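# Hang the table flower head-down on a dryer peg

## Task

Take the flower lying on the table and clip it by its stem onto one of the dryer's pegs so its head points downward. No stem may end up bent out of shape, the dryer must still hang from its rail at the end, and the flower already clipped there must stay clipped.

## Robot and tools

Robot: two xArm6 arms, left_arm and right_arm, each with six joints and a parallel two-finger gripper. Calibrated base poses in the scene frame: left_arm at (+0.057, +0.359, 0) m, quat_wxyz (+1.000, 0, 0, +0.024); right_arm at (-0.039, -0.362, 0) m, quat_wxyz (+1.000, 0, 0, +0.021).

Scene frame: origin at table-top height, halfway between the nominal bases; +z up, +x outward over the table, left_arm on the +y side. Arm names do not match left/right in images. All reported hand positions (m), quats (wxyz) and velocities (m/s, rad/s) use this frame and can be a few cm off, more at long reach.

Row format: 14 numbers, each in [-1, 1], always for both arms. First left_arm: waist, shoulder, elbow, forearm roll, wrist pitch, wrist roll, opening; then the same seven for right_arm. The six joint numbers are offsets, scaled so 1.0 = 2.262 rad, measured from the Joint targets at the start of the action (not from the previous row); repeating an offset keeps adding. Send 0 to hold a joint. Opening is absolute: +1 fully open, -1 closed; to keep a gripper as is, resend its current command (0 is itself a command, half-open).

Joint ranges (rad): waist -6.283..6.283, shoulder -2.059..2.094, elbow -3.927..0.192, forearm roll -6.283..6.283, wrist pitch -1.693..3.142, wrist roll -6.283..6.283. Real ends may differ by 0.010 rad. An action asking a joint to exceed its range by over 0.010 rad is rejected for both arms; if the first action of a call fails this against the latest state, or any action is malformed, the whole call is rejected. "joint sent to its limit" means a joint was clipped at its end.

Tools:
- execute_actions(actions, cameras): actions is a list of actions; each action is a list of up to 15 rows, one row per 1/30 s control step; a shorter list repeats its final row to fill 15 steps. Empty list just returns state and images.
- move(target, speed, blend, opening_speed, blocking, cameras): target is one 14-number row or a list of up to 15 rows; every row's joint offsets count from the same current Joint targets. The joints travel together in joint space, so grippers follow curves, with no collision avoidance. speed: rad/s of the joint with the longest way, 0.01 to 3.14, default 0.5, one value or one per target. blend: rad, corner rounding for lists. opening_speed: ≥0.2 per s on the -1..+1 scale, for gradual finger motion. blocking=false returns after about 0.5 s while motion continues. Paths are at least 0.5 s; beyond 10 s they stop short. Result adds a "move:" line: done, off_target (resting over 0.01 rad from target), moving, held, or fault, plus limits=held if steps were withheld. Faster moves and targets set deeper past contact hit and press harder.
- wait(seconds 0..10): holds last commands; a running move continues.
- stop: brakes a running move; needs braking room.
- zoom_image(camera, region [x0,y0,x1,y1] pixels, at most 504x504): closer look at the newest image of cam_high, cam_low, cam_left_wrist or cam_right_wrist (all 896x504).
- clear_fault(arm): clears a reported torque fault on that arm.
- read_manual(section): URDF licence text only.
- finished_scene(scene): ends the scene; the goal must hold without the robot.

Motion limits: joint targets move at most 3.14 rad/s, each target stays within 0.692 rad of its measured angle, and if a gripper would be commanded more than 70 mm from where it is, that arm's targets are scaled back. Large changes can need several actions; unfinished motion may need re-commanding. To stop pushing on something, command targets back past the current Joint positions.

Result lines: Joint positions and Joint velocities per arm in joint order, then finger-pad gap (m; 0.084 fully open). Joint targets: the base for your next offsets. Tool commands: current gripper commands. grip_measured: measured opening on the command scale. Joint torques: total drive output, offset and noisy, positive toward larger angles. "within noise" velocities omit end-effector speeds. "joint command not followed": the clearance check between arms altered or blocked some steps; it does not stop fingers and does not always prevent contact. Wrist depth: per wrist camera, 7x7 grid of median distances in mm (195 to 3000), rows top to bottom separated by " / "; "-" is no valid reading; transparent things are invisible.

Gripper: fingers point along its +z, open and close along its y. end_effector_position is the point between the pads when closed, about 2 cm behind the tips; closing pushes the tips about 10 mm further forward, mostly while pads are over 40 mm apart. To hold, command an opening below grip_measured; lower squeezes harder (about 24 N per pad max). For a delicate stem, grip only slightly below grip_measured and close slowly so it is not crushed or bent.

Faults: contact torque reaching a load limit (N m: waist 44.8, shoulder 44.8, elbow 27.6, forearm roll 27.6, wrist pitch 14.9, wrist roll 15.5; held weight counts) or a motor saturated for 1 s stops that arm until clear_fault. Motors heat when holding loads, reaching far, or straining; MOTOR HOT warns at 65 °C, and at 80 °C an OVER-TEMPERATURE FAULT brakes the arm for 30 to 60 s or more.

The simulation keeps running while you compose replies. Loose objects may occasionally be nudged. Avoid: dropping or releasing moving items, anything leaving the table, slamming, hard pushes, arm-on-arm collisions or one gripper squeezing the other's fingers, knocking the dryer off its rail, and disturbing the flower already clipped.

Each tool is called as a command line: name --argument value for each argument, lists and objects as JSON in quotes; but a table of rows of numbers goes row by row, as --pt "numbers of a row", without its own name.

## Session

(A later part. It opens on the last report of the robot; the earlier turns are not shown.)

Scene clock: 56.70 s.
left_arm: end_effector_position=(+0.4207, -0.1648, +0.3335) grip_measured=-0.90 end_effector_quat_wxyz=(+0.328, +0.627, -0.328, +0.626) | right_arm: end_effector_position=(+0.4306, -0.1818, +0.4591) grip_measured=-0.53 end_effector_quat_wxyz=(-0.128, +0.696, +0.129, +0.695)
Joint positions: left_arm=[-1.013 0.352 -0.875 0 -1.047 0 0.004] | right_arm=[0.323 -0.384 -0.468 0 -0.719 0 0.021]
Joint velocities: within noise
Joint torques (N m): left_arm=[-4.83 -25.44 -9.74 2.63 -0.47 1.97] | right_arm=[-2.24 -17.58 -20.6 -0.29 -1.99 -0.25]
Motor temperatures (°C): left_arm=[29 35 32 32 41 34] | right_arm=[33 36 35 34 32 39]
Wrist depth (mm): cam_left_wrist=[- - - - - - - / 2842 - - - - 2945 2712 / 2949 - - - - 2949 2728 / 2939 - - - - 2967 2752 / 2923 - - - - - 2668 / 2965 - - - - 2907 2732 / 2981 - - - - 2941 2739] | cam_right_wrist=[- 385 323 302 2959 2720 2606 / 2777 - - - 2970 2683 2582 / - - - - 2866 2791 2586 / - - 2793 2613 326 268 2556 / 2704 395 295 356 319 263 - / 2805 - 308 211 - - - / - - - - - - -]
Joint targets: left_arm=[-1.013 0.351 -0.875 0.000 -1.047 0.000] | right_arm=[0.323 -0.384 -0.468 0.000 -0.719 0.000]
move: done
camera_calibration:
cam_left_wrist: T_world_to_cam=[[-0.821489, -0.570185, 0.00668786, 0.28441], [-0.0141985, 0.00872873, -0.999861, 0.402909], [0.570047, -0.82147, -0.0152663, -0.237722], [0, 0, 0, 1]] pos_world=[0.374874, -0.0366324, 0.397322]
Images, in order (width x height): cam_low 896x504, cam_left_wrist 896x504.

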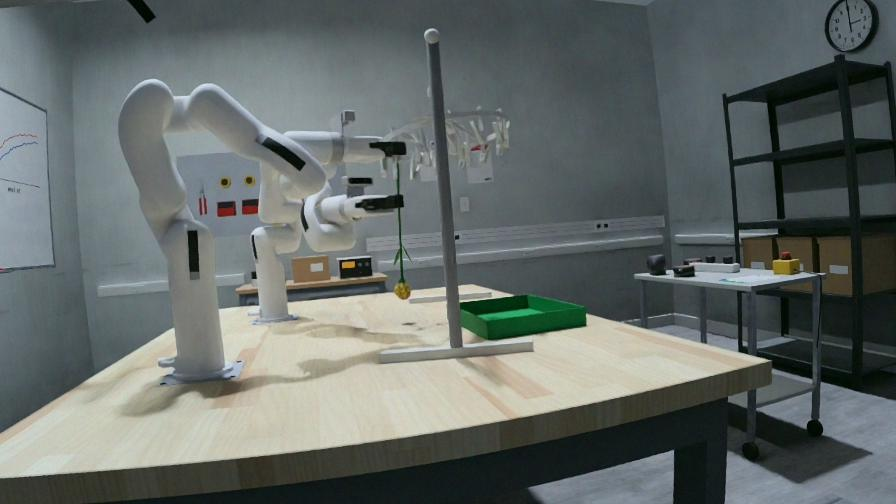

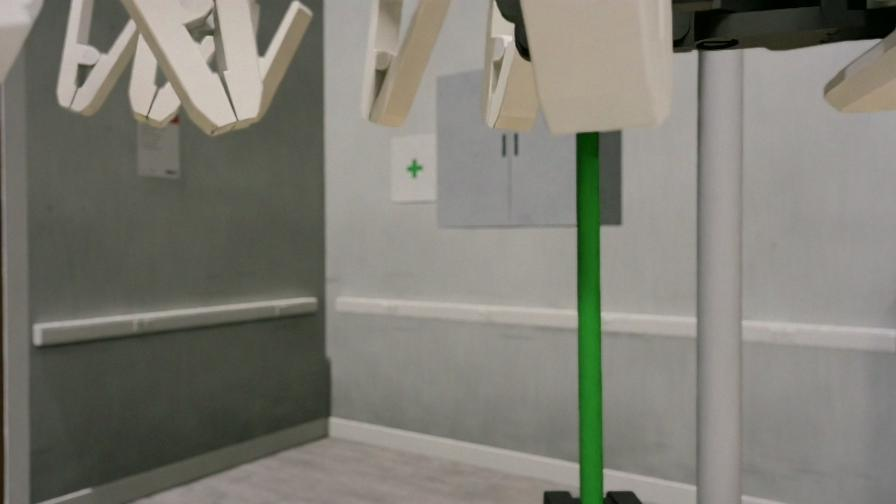

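move --target '[0,-0.0102,0.0004,0,0.0098,0,-1,0,0,0,0,0,0,-1]' --speed 0.06 --cameras '["cam_low"]'

move --target '[0,0,0,0,0,0,-1,0,0,0,0,0,0,0.1]' --opening_speed 0.5 --cameras '["cam_left_wrist","cam_high","cam_low"]'

zoom_image --camera "cam_low" --region '[360, 130, 460, 310]'

zoom_image --camera "cam_high" --region '[540, 200, 700, 320]'

Scene clock: 58.50 s.
left_arm: end_effector_position=(+0.4207, -0.1648, +0.3422) grip_measured=-0.90 end_effector_quat_wxyz=(+0.328, +0.627, -0.328, +0.626) | right_arm: end_effector_position=(+0.4306, -0.1818, +0.4591) grip_measured=-0.53 end_effector_quat_wxyz=(-0.128, +0.696, +0.129, +0.695)
Joint positions: left_arm=[-1.013 0.328 -0.874 0 -1.025 0 0.004] | right_arm=[0.323 -0.384 -0.468 0 -0.719 0 0.021]
Joint velocities: within noise
Joint torques (N m): left_arm=[-4.43 -25.84 -10.13 2.31 -0.43 1.86] | right_arm=[-2.55 -18.02 -20.55 -0.23 -1.9 -0.29]
Motor temperatures (°C): left_arm=[29 35 32 32 41 34] | right_arm=[33 36 35 34 32 39]
Wrist depth (mm): cam_left_wrist=[- - - - - - - / - - - - - - - / 2793 - - - - 2947 2708 / 2895 - - - - 2949 2726 / 2936 - - - - 2918 2727 / 2992 - - - - 2907 2728 / 2962 - - - - 2941 2744] | cam_right_wrist=[- 386 322 303 2958 2759 2581 / 2762 - - - 2842 2775 2638 / - - - - 2865 2633 2645 / - - 2785 2604 325 268 2527 / 2740 396 295 357 319 263 - / 2719 - 308 211 - - - / - - - - - - -]
Joint targets: left_arm=[-1.013 0.328 -0.874 0.000 -1.025 0.000] | right_arm=[0.323 -0.384 -0.468 0.000 -0.719 0.000]
move: done
Images, in order (width x height): cam_low 896x504.

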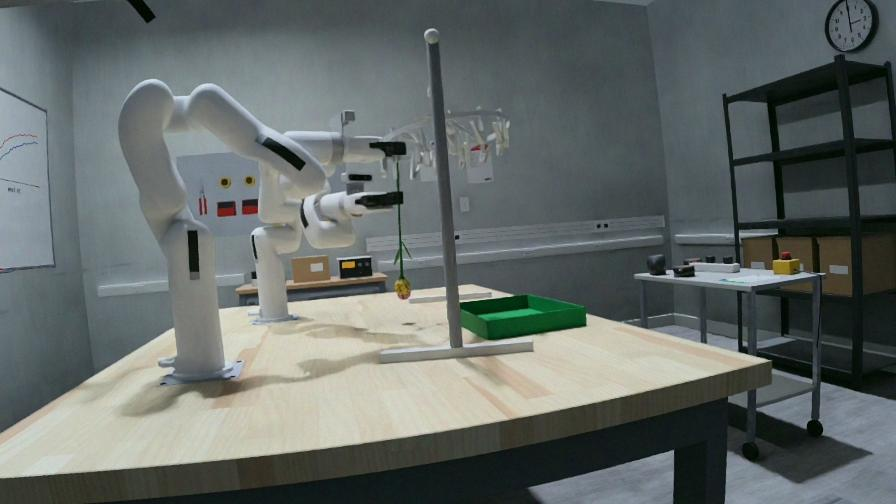

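Scene clock: 60.97 s.
left_arm: end_effector_position=(+0.4207, -0.1647, +0.3423) grip_measured=-0.90 end_effector_quat_wxyz=(+0.328, +0.627, -0.328, +0.626) | right_arm: end_effector_position=(+0.4306, -0.1818, +0.4591) grip_measured=+0.09 end_effector_quat_wxyz=(-0.128, +0.696, +0.129, +0.695)
Joint positions: left_arm=[-1.013 0.328 -0.874 0 -1.025 0 0.004] | right_arm=[0.323 -0.384 -0.468 0 -0.719 0 0.048]
Joint velocities: within noise
Joint torques (N m): left_arm=[-4.15 -22.2 -11.64 2.33 -0.74 1.89] | right_arm=[-1.74 -18.88 -20.66 -0.05 -1.84 -0.22]
Motor temperatures (°C): left_arm=[29 35 32 32 41 34] | right_arm=[33 36 35 34 32 38]
Wrist depth (mm): cam_left_wrist=[- - - - - - - / - - - - - - - / 2830 - - - - 2987 2730 / 2970 - - - - 2950 2665 / 2951 - - - - 2901 2690 / 2942 - - - - 2981 2716 / 2976 - - - - 2912 2730] | cam_right_wrist=[- 385 322 302 2988 2725 2637 / 2722 - - - 2937 2698 2567 / - - - 2693 2899 2740 2592 / - - 2723 2625 326 - 2532 / 2905 380 315 371 322 286 - / 313 362 307 211 - - - / 2805 - - - - - -]
Joint targets: left_arm=[-1.013 0.328 -0.874 0.000 -1.025 0.000] | right_arm=[0.323 -0.384 -0.468 0.000 -0.719 0.000]
move: done
camera_calibration:
cam_left_wrist: T_world_to_cam=[[-0.821489, -0.570185, 0.00674339, 0.284303], [-0.0142447, 0.00869788, -0.999861, 0.411722], [0.570047, -0.82147, -0.0152673, -0.237448], [0, 0, 0, 1]] pos_world=[0.374774, -0.0365326, 0.406122]
Images, in order (width x height): cam_high 896x504, cam_low 896x504, cam_left_wrist 896x504.

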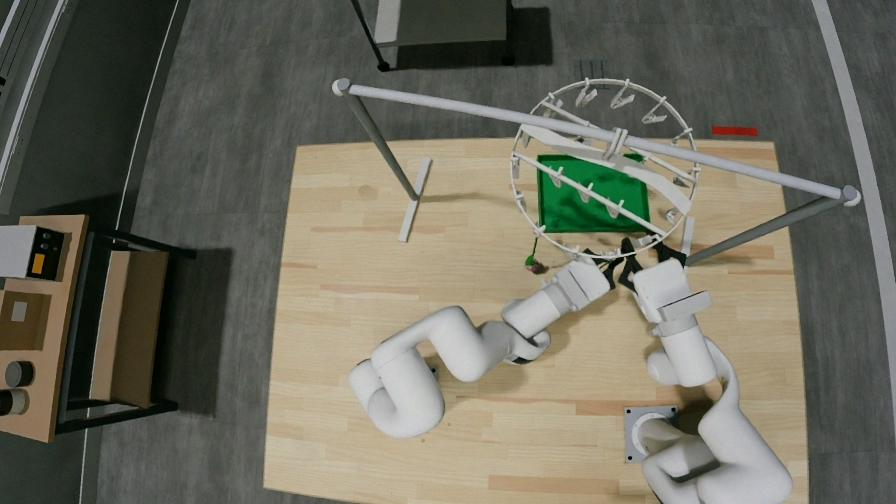

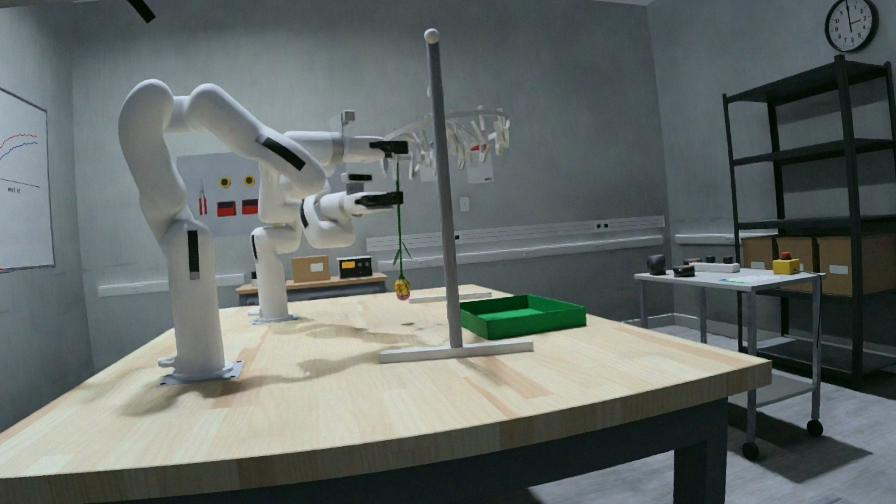

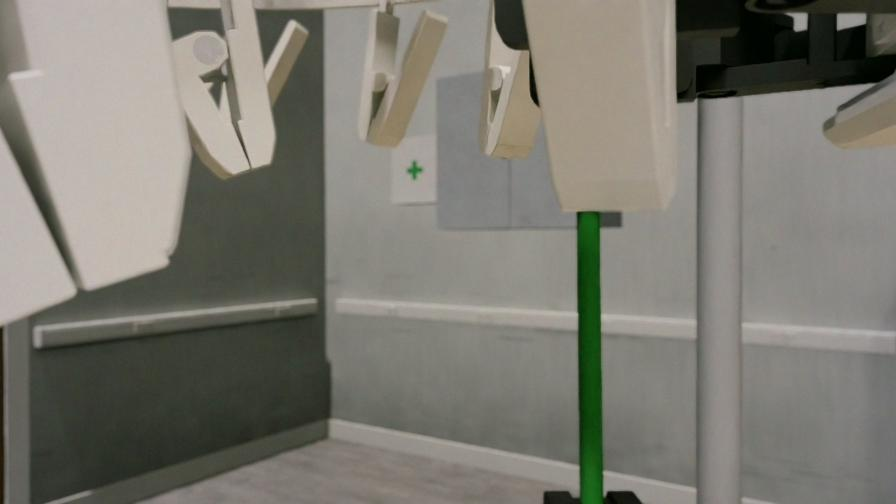

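Scaled by 2.800 from the camera's 896x504 image, which has a finer 1280x720 frame.

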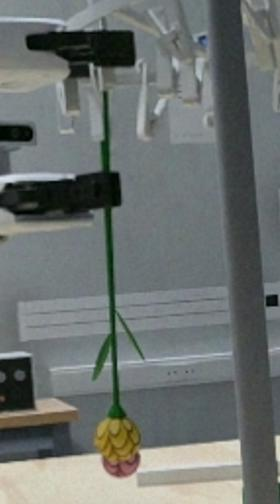

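Scaled by 3.150 from the camera's 896x504 image, which has a finer 1280x720 frame.

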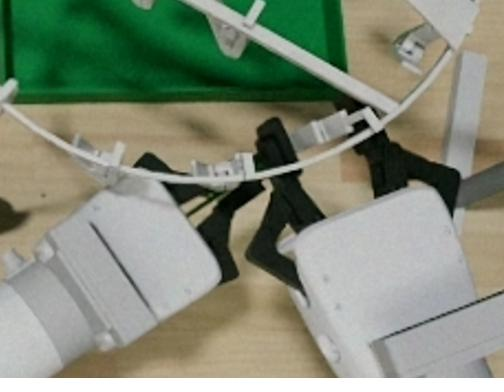

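move --target '[0,0,0,0,0,0,-0.5,0,0,0,0,0,0,0.1]' --opening_speed 0.4 --cameras '["cam_left_wrist","cam_low"]'

zoom_image --camera "cam_low" --region '[360, 130, 460, 310]'

Scene clock: 63.97 s.
left_arm: end_effector_position=(+0.4207, -0.1648, +0.3423) grip_measured=-0.52 end_effector_quat_wxyz=(+0.328, +0.627, -0.328, +0.626) | right_arm: end_effector_position=(+0.4306, -0.1818, +0.4591) grip_measured=+0.09 end_effector_quat_wxyz=(-0.128, +0.696, +0.129, +0.695)
Joint positions: left_arm=[-1.013 0.328 -0.874 0 -1.025 0 0.021] | right_arm=[0.323 -0.384 -0.468 0 -0.719 0 0.048]
Joint velocities: within noise
Joint torques (N m): left_arm=[-3.68 -14.7 -12.48 2.15 -1.19 1.6] | right_arm=[-0.74 -19.3 -20.37 -0.14 -1.89 -0.03]
Motor temperatures (°C): left_arm=[29 35 32 32 41 34] | right_arm=[33 36 35 34 32 38]
Wrist depth (mm): cam_left_wrist=[- - - - - - - / - - - 293 - - - / 2801 - - - - 2942 2743 / 2926 - - - - 2986 2701 / 2968 - - - - 2947 2713 / 2935 - - - - 2976 2750 / 2945 - - - - 2970 2685] | cam_right_wrist=[- 386 322 302 2977 2770 2567 / 2715 - - - 2907 2759 2592 / - - - - 2823 2768 2600 / - - 413 468 317 211 2575 / 335 368 291 369 321 276 - / 317 359 307 222 - - - / - - 305 225 - - -]
Joint targets: left_arm=[-1.013 0.328 -0.874 0.000 -1.025 0.000] | right_arm=[0.323 -0.384 -0.468 0.000 -0.719 0.000]
move: done
camera_calibration:
cam_left_wrist: T_world_to_cam=[[-0.821489, -0.570185, 0.00674339, 0.284303], [-0.0142447, 0.00869788, -0.999861, 0.411722], [0.570047, -0.82147, -0.0152673, -0.237448], [0, 0, 0, 1]] pos_world=[0.374774, -0.0365326, 0.406122]
Images, in order (width x height): cam_low 896x504, cam_left_wrist 896x504.

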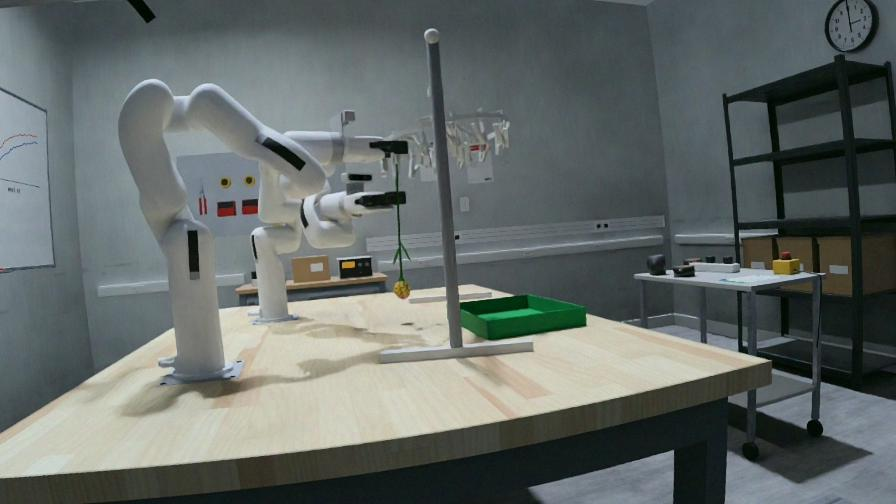

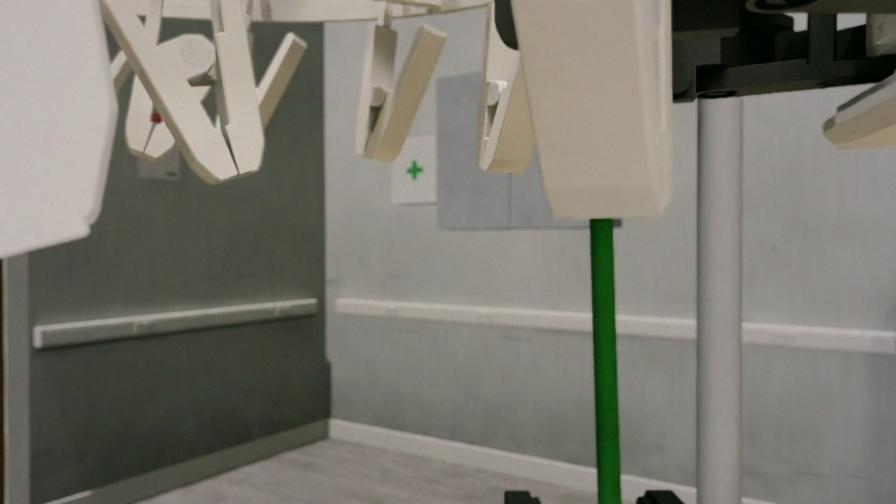

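Scaled by 2.800 from the camera's 896x504 image, which has a finer 1280x720 frame.

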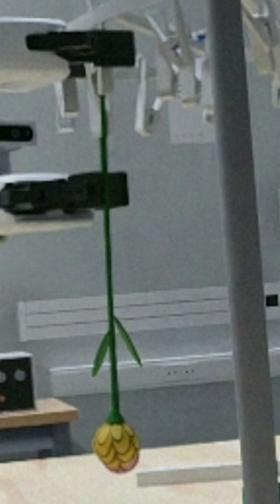

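move --pt "0 -0.1065 0.1596 0 -0.053 0 -0.5 0 0 0 0 0 0 0.1" --pt "0 -0.2255 0.302 0 -0.076 0 -0.5 0 0 0 0 0 0 0.1" --speed '[0.2,0.4]' --cameras '["cam_high","cam_right_wrist"]'

zoom_image --camera "cam_high" --region '[540, 200, 700, 320]'

move --pt "0 0 0 0 0 0 -0.5 0.0075 -0.1166 0.088 0 0.0332 0 0.22" --pt "0 0 0 0 0 0 -0.5 0.0115 -0.2685 0.1671 0 0.1057 0 0.22" --speed '[0.15,0.3]' --opening_speed 0.3

zoom_image --camera "cam_low" --region '[340, 90, 540, 320]'

Scene clock: 69.10 s.
left_arm: end_effector_position=(+0.3134, -0.0102, +0.3412) grip_measured=-0.52 end_effector_quat_wxyz=(+0.328, +0.627, -0.328, +0.626) | right_arm: end_effector_position=(+0.4306, -0.1818, +0.4591) grip_measured=+0.09 end_effector_quat_wxyz=(-0.128, +0.696, +0.129, +0.695)
Joint positions: left_arm=[-1.013 -0.182 -0.191 0 -1.196 0 0.021] | right_arm=[0.323 -0.384 -0.468 0 -0.719 0 0.048]
Joint velocities: within noise
Joint torques (N m): left_arm=[-2.75 -16.12 -8.39 1.88 -2.76 1.28] | right_arm=[-0.09 -21.33 -20.13 -0.21 -1.86 0]
Motor temperatures (°C): left_arm=[29 35 32 32 41 34] | right_arm=[33 36 35 34 32 38]
Wrist depth (mm): cam_left_wrist=[278 292 203 239 - - 2845 / 483 414 216 278 291 268 264 / - 306 217 271 361 294 294 / - - - - - - 2918 / - - - - - - 2931 / - - - - - - 2910 / - - - - - - 2853] | cam_right_wrist=[- 387 322 303 2892 2753 2555 / 2760 - - - 2947 2737 2652 / - - - - 2845 2735 2582 / - - 413 467 318 211 2574 / 335 367 290 369 323 275 - / 317 360 309 222 - - - / - - 305 225 - - -]
Joint targets: left_arm=[-1.013 -0.182 -0.191 0.000 -1.196 0.000] | right_arm=[0.323 -0.384 -0.468 0.000 -0.719 0.000]
move: done
camera_calibration:
cam_right_wrist: T_world_to_cam=[[0.353043, -0.935437, 0.0178557, -0.296077], [0.0134542, -0.0140068, -0.999811, 0.521397], [0.935511, 0.353216, 0.00764054, -0.207847], [0, 0, 0, 1]] pos_world=[0.291956, -0.196243, 0.528173]
Images, in order (width x height): cam_high 896x504, cam_right_wrist 896x504.

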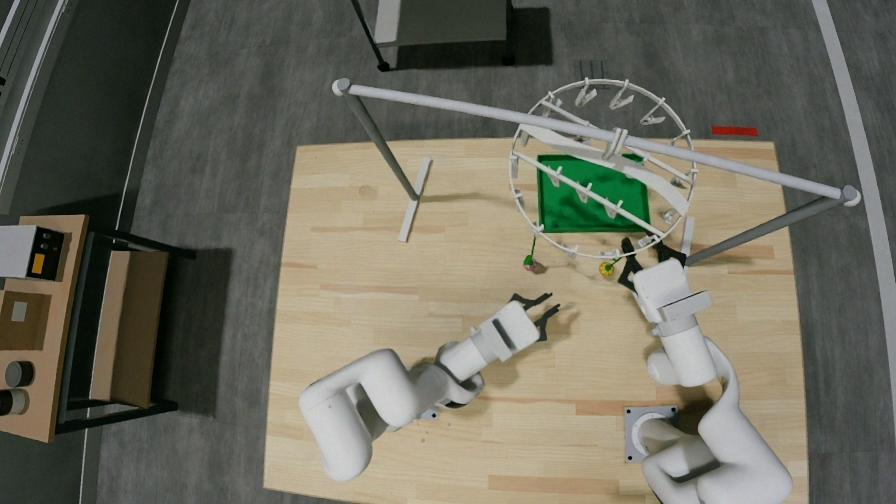

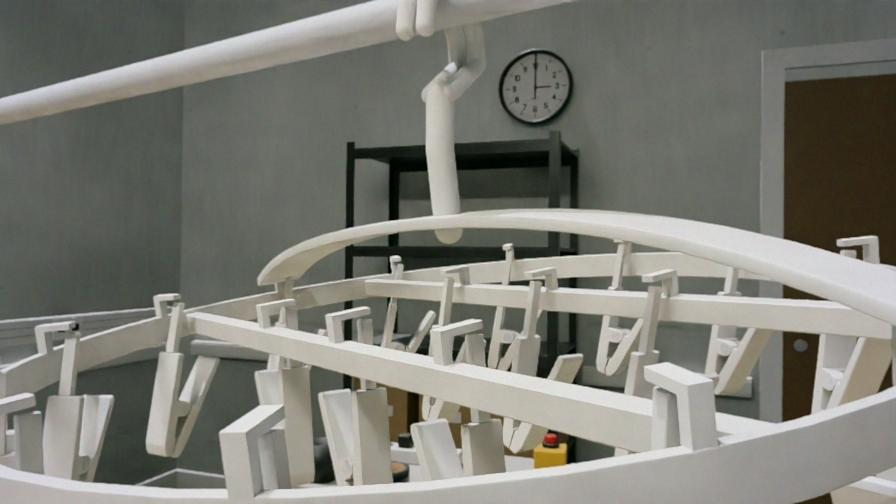

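Scaled by 3.150 from the camera's 896x504 image, which has a finer 1280x720 frame.

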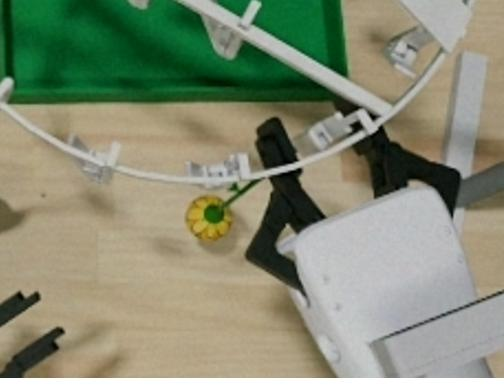

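Scene clock: 72.60 s.
left_arm: end_effector_position=(+0.3134, -0.0101, +0.3412) grip_measured=-0.52 end_effector_quat_wxyz=(+0.328, +0.627, -0.328, +0.626) | right_arm: end_effector_position=(+0.3139, -0.2159, +0.4480) grip_measured=+0.21 end_effector_quat_wxyz=(-0.137, +0.697, +0.138, +0.690)
Joint positions: left_arm=[-1.013 -0.182 -0.191 0 -1.196 0 0.021] | right_arm=[0.349 -0.991 -0.09 0 -0.48 0 0.053]
Joint velocities: within noise
Joint torques (N m): left_arm=[-1.91 -15.28 -10.23 1.55 -2.29 1.35] | right_arm=[9.31 -10.89 -18.57 -0.05 -1.12 -0.01]
Motor temperatures (°C): left_arm=[29 35 32 32 41 34] | right_arm=[33 36 35 34 32 38]
Wrist depth (mm): cam_left_wrist=[- - 385 - - - 2839 / 474 297 216 273 - - 265 / 2934 301 216 328 - - 269 / 2951 - 218 - - - 2853 / - - - - - - 2912 / - - - - - - 2864 / - - - - - - 2832] | cam_right_wrist=[2940 - - 395 372 2767 2688 / 2850 - - - - 2823 2676 / - - - 2841 - 2777 2663 / - - 524 592 430 483 2653 / 676 426 461 386 427 273 2619 / - 308 263 246 247 283 2666 / 679 303 - 1627 1602 2768 2701]
Joint targets: left_arm=[-1.013 -0.182 -0.191 0.000 -1.196 0.000] | right_arm=[0.349 -0.991 -0.090 0.000 -0.480 0.000]
move: done
camera_calibration:
cam_left_wrist: T_world_to_cam=[[-0.821531, -0.570123, 0.00680687, 0.284292], [-0.0149242, 0.00956799, -0.999843, 0.408021], [0.569969, -0.821503, -0.0163691, -0.0488212], [0, 0, 0, 1]] pos_world=[0.267471, 0.118071, 0.405223]
cam_right_wrist: T_world_to_cam=[[0.377387, -0.925882, 0.0179274, -0.292196], [0.00485788, -0.0173793, -0.999837, 0.513315], [0.926043, 0.377413, -0.00206092, -0.0740198], [0, 0, 0, 1]] pos_world=[0.176323, -0.233682, 0.518317]

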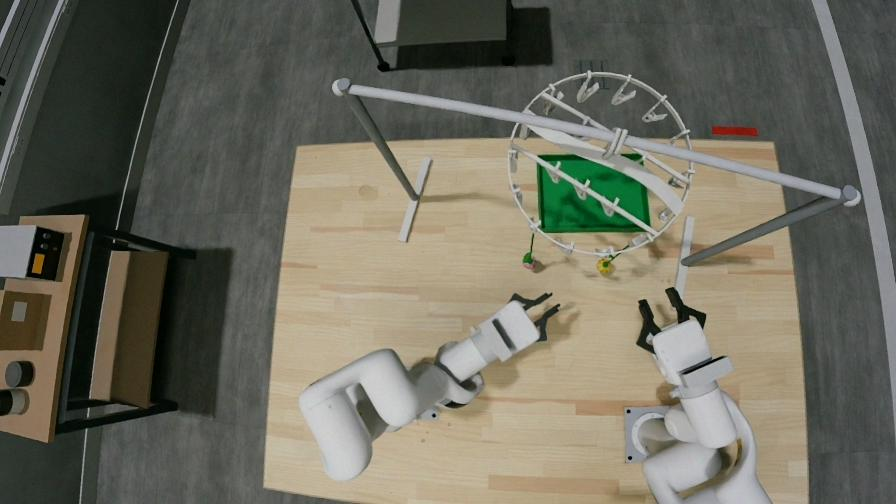

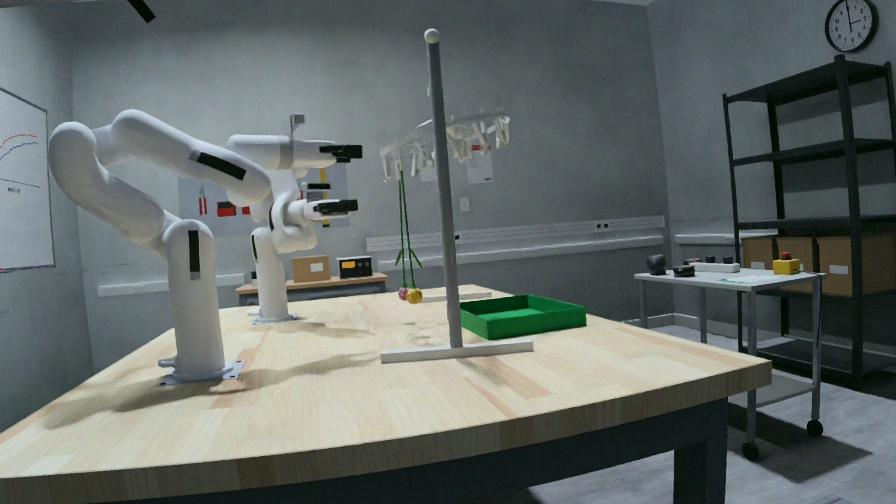

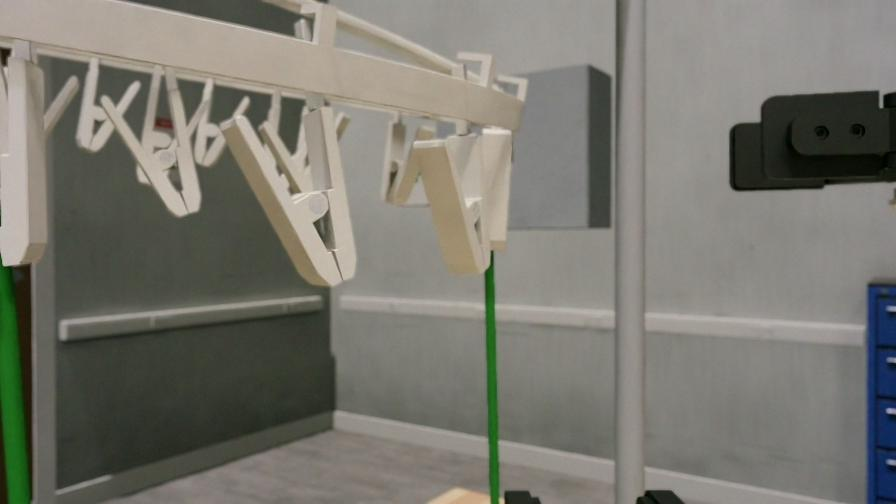

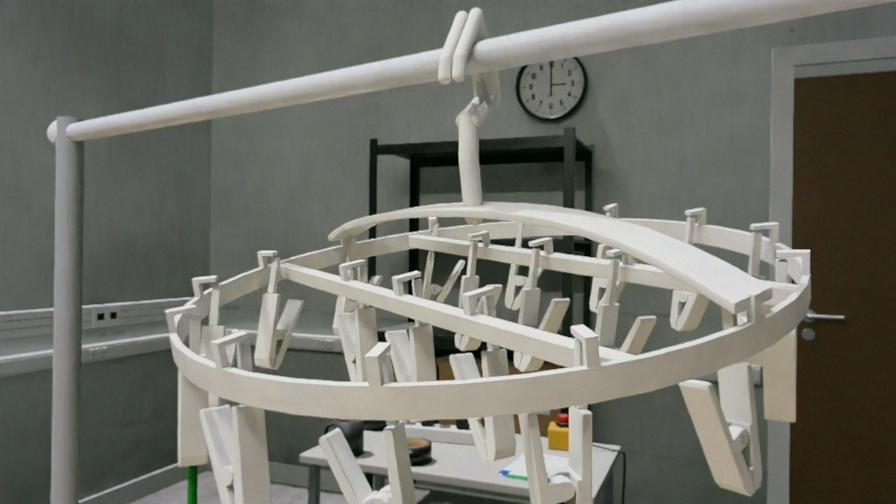

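Scaled by 2.191 from the camera's 896x504 image, which has a finer 1280x720 frame.

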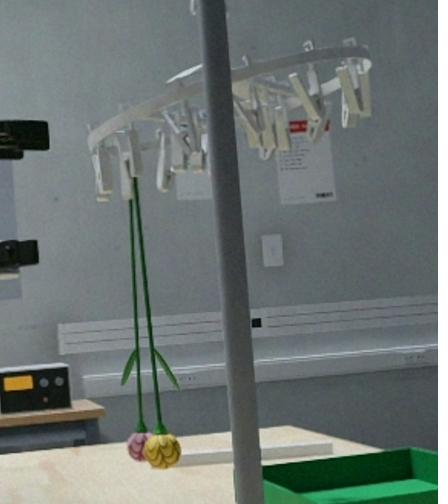

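wait --seconds 1.5 --cameras '[]'

finished_scene --scene 2

Scene clock: 74.53 s.
left_arm: end_effector_position=(+0.3134, -0.0101, +0.3412) grip_measured=-0.52 end_effector_quat_wxyz=(+0.328, +0.627, -0.328, +0.626) | right_arm: end_effector_position=(+0.3138, -0.2159, +0.4480) grip_measured=+0.21 end_effector_quat_wxyz=(-0.137, +0.697, +0.138, +0.690)
Joint positions: left_arm=[-1.013 -0.182 -0.191 0 -1.196 0 0.021] | right_arm=[0.349 -0.991 -0.09 0 -0.48 0 0.053]
Joint velocities: within noise
Joint torques (N m): left_arm=[-1.48 -14.49 -10.89 1.68 -2.04 1.44] | right_arm=[9.15 -10.07 -21.11 -0.09 -1.42 0.07]
Motor temperatures (°C): left_arm=[29 35 32 32 41 34] | right_arm=[33 36 35 34 32 38]
Wrist depth (mm): cam_left_wrist=[- - 385 - - - 2876 / 473 296 218 272 - - 266 / 2940 301 216 327 - - 270 / 2973 - 217 - - - 2847 / - - - - - - 2900 / - - - - - - 2855 / - - - - - - 2870] | cam_right_wrist=[2951 - - 396 373 2717 2630 / 2877 - - - - 2819 2702 / - - - 2863 - 2769 2706 / - - 513 592 432 480 2618 / 676 426 459 385 427 273 2654 / - 309 263 246 247 282 2653 / 677 304 - 1750 1603 2733 2692]
Joint targets: left_arm=[-1.013 -0.182 -0.191 0.000 -1.196 0.000] | right_arm=[0.349 -0.991 -0.090 0.000 -0.480 0.000]
Tool commands: left_gripper/opening=-0.5 right_gripper/opening=+0.22
wait: 1.50 s; at rest from the start
No camera images: "cameras" was empty.

The scene is finished: the task was done.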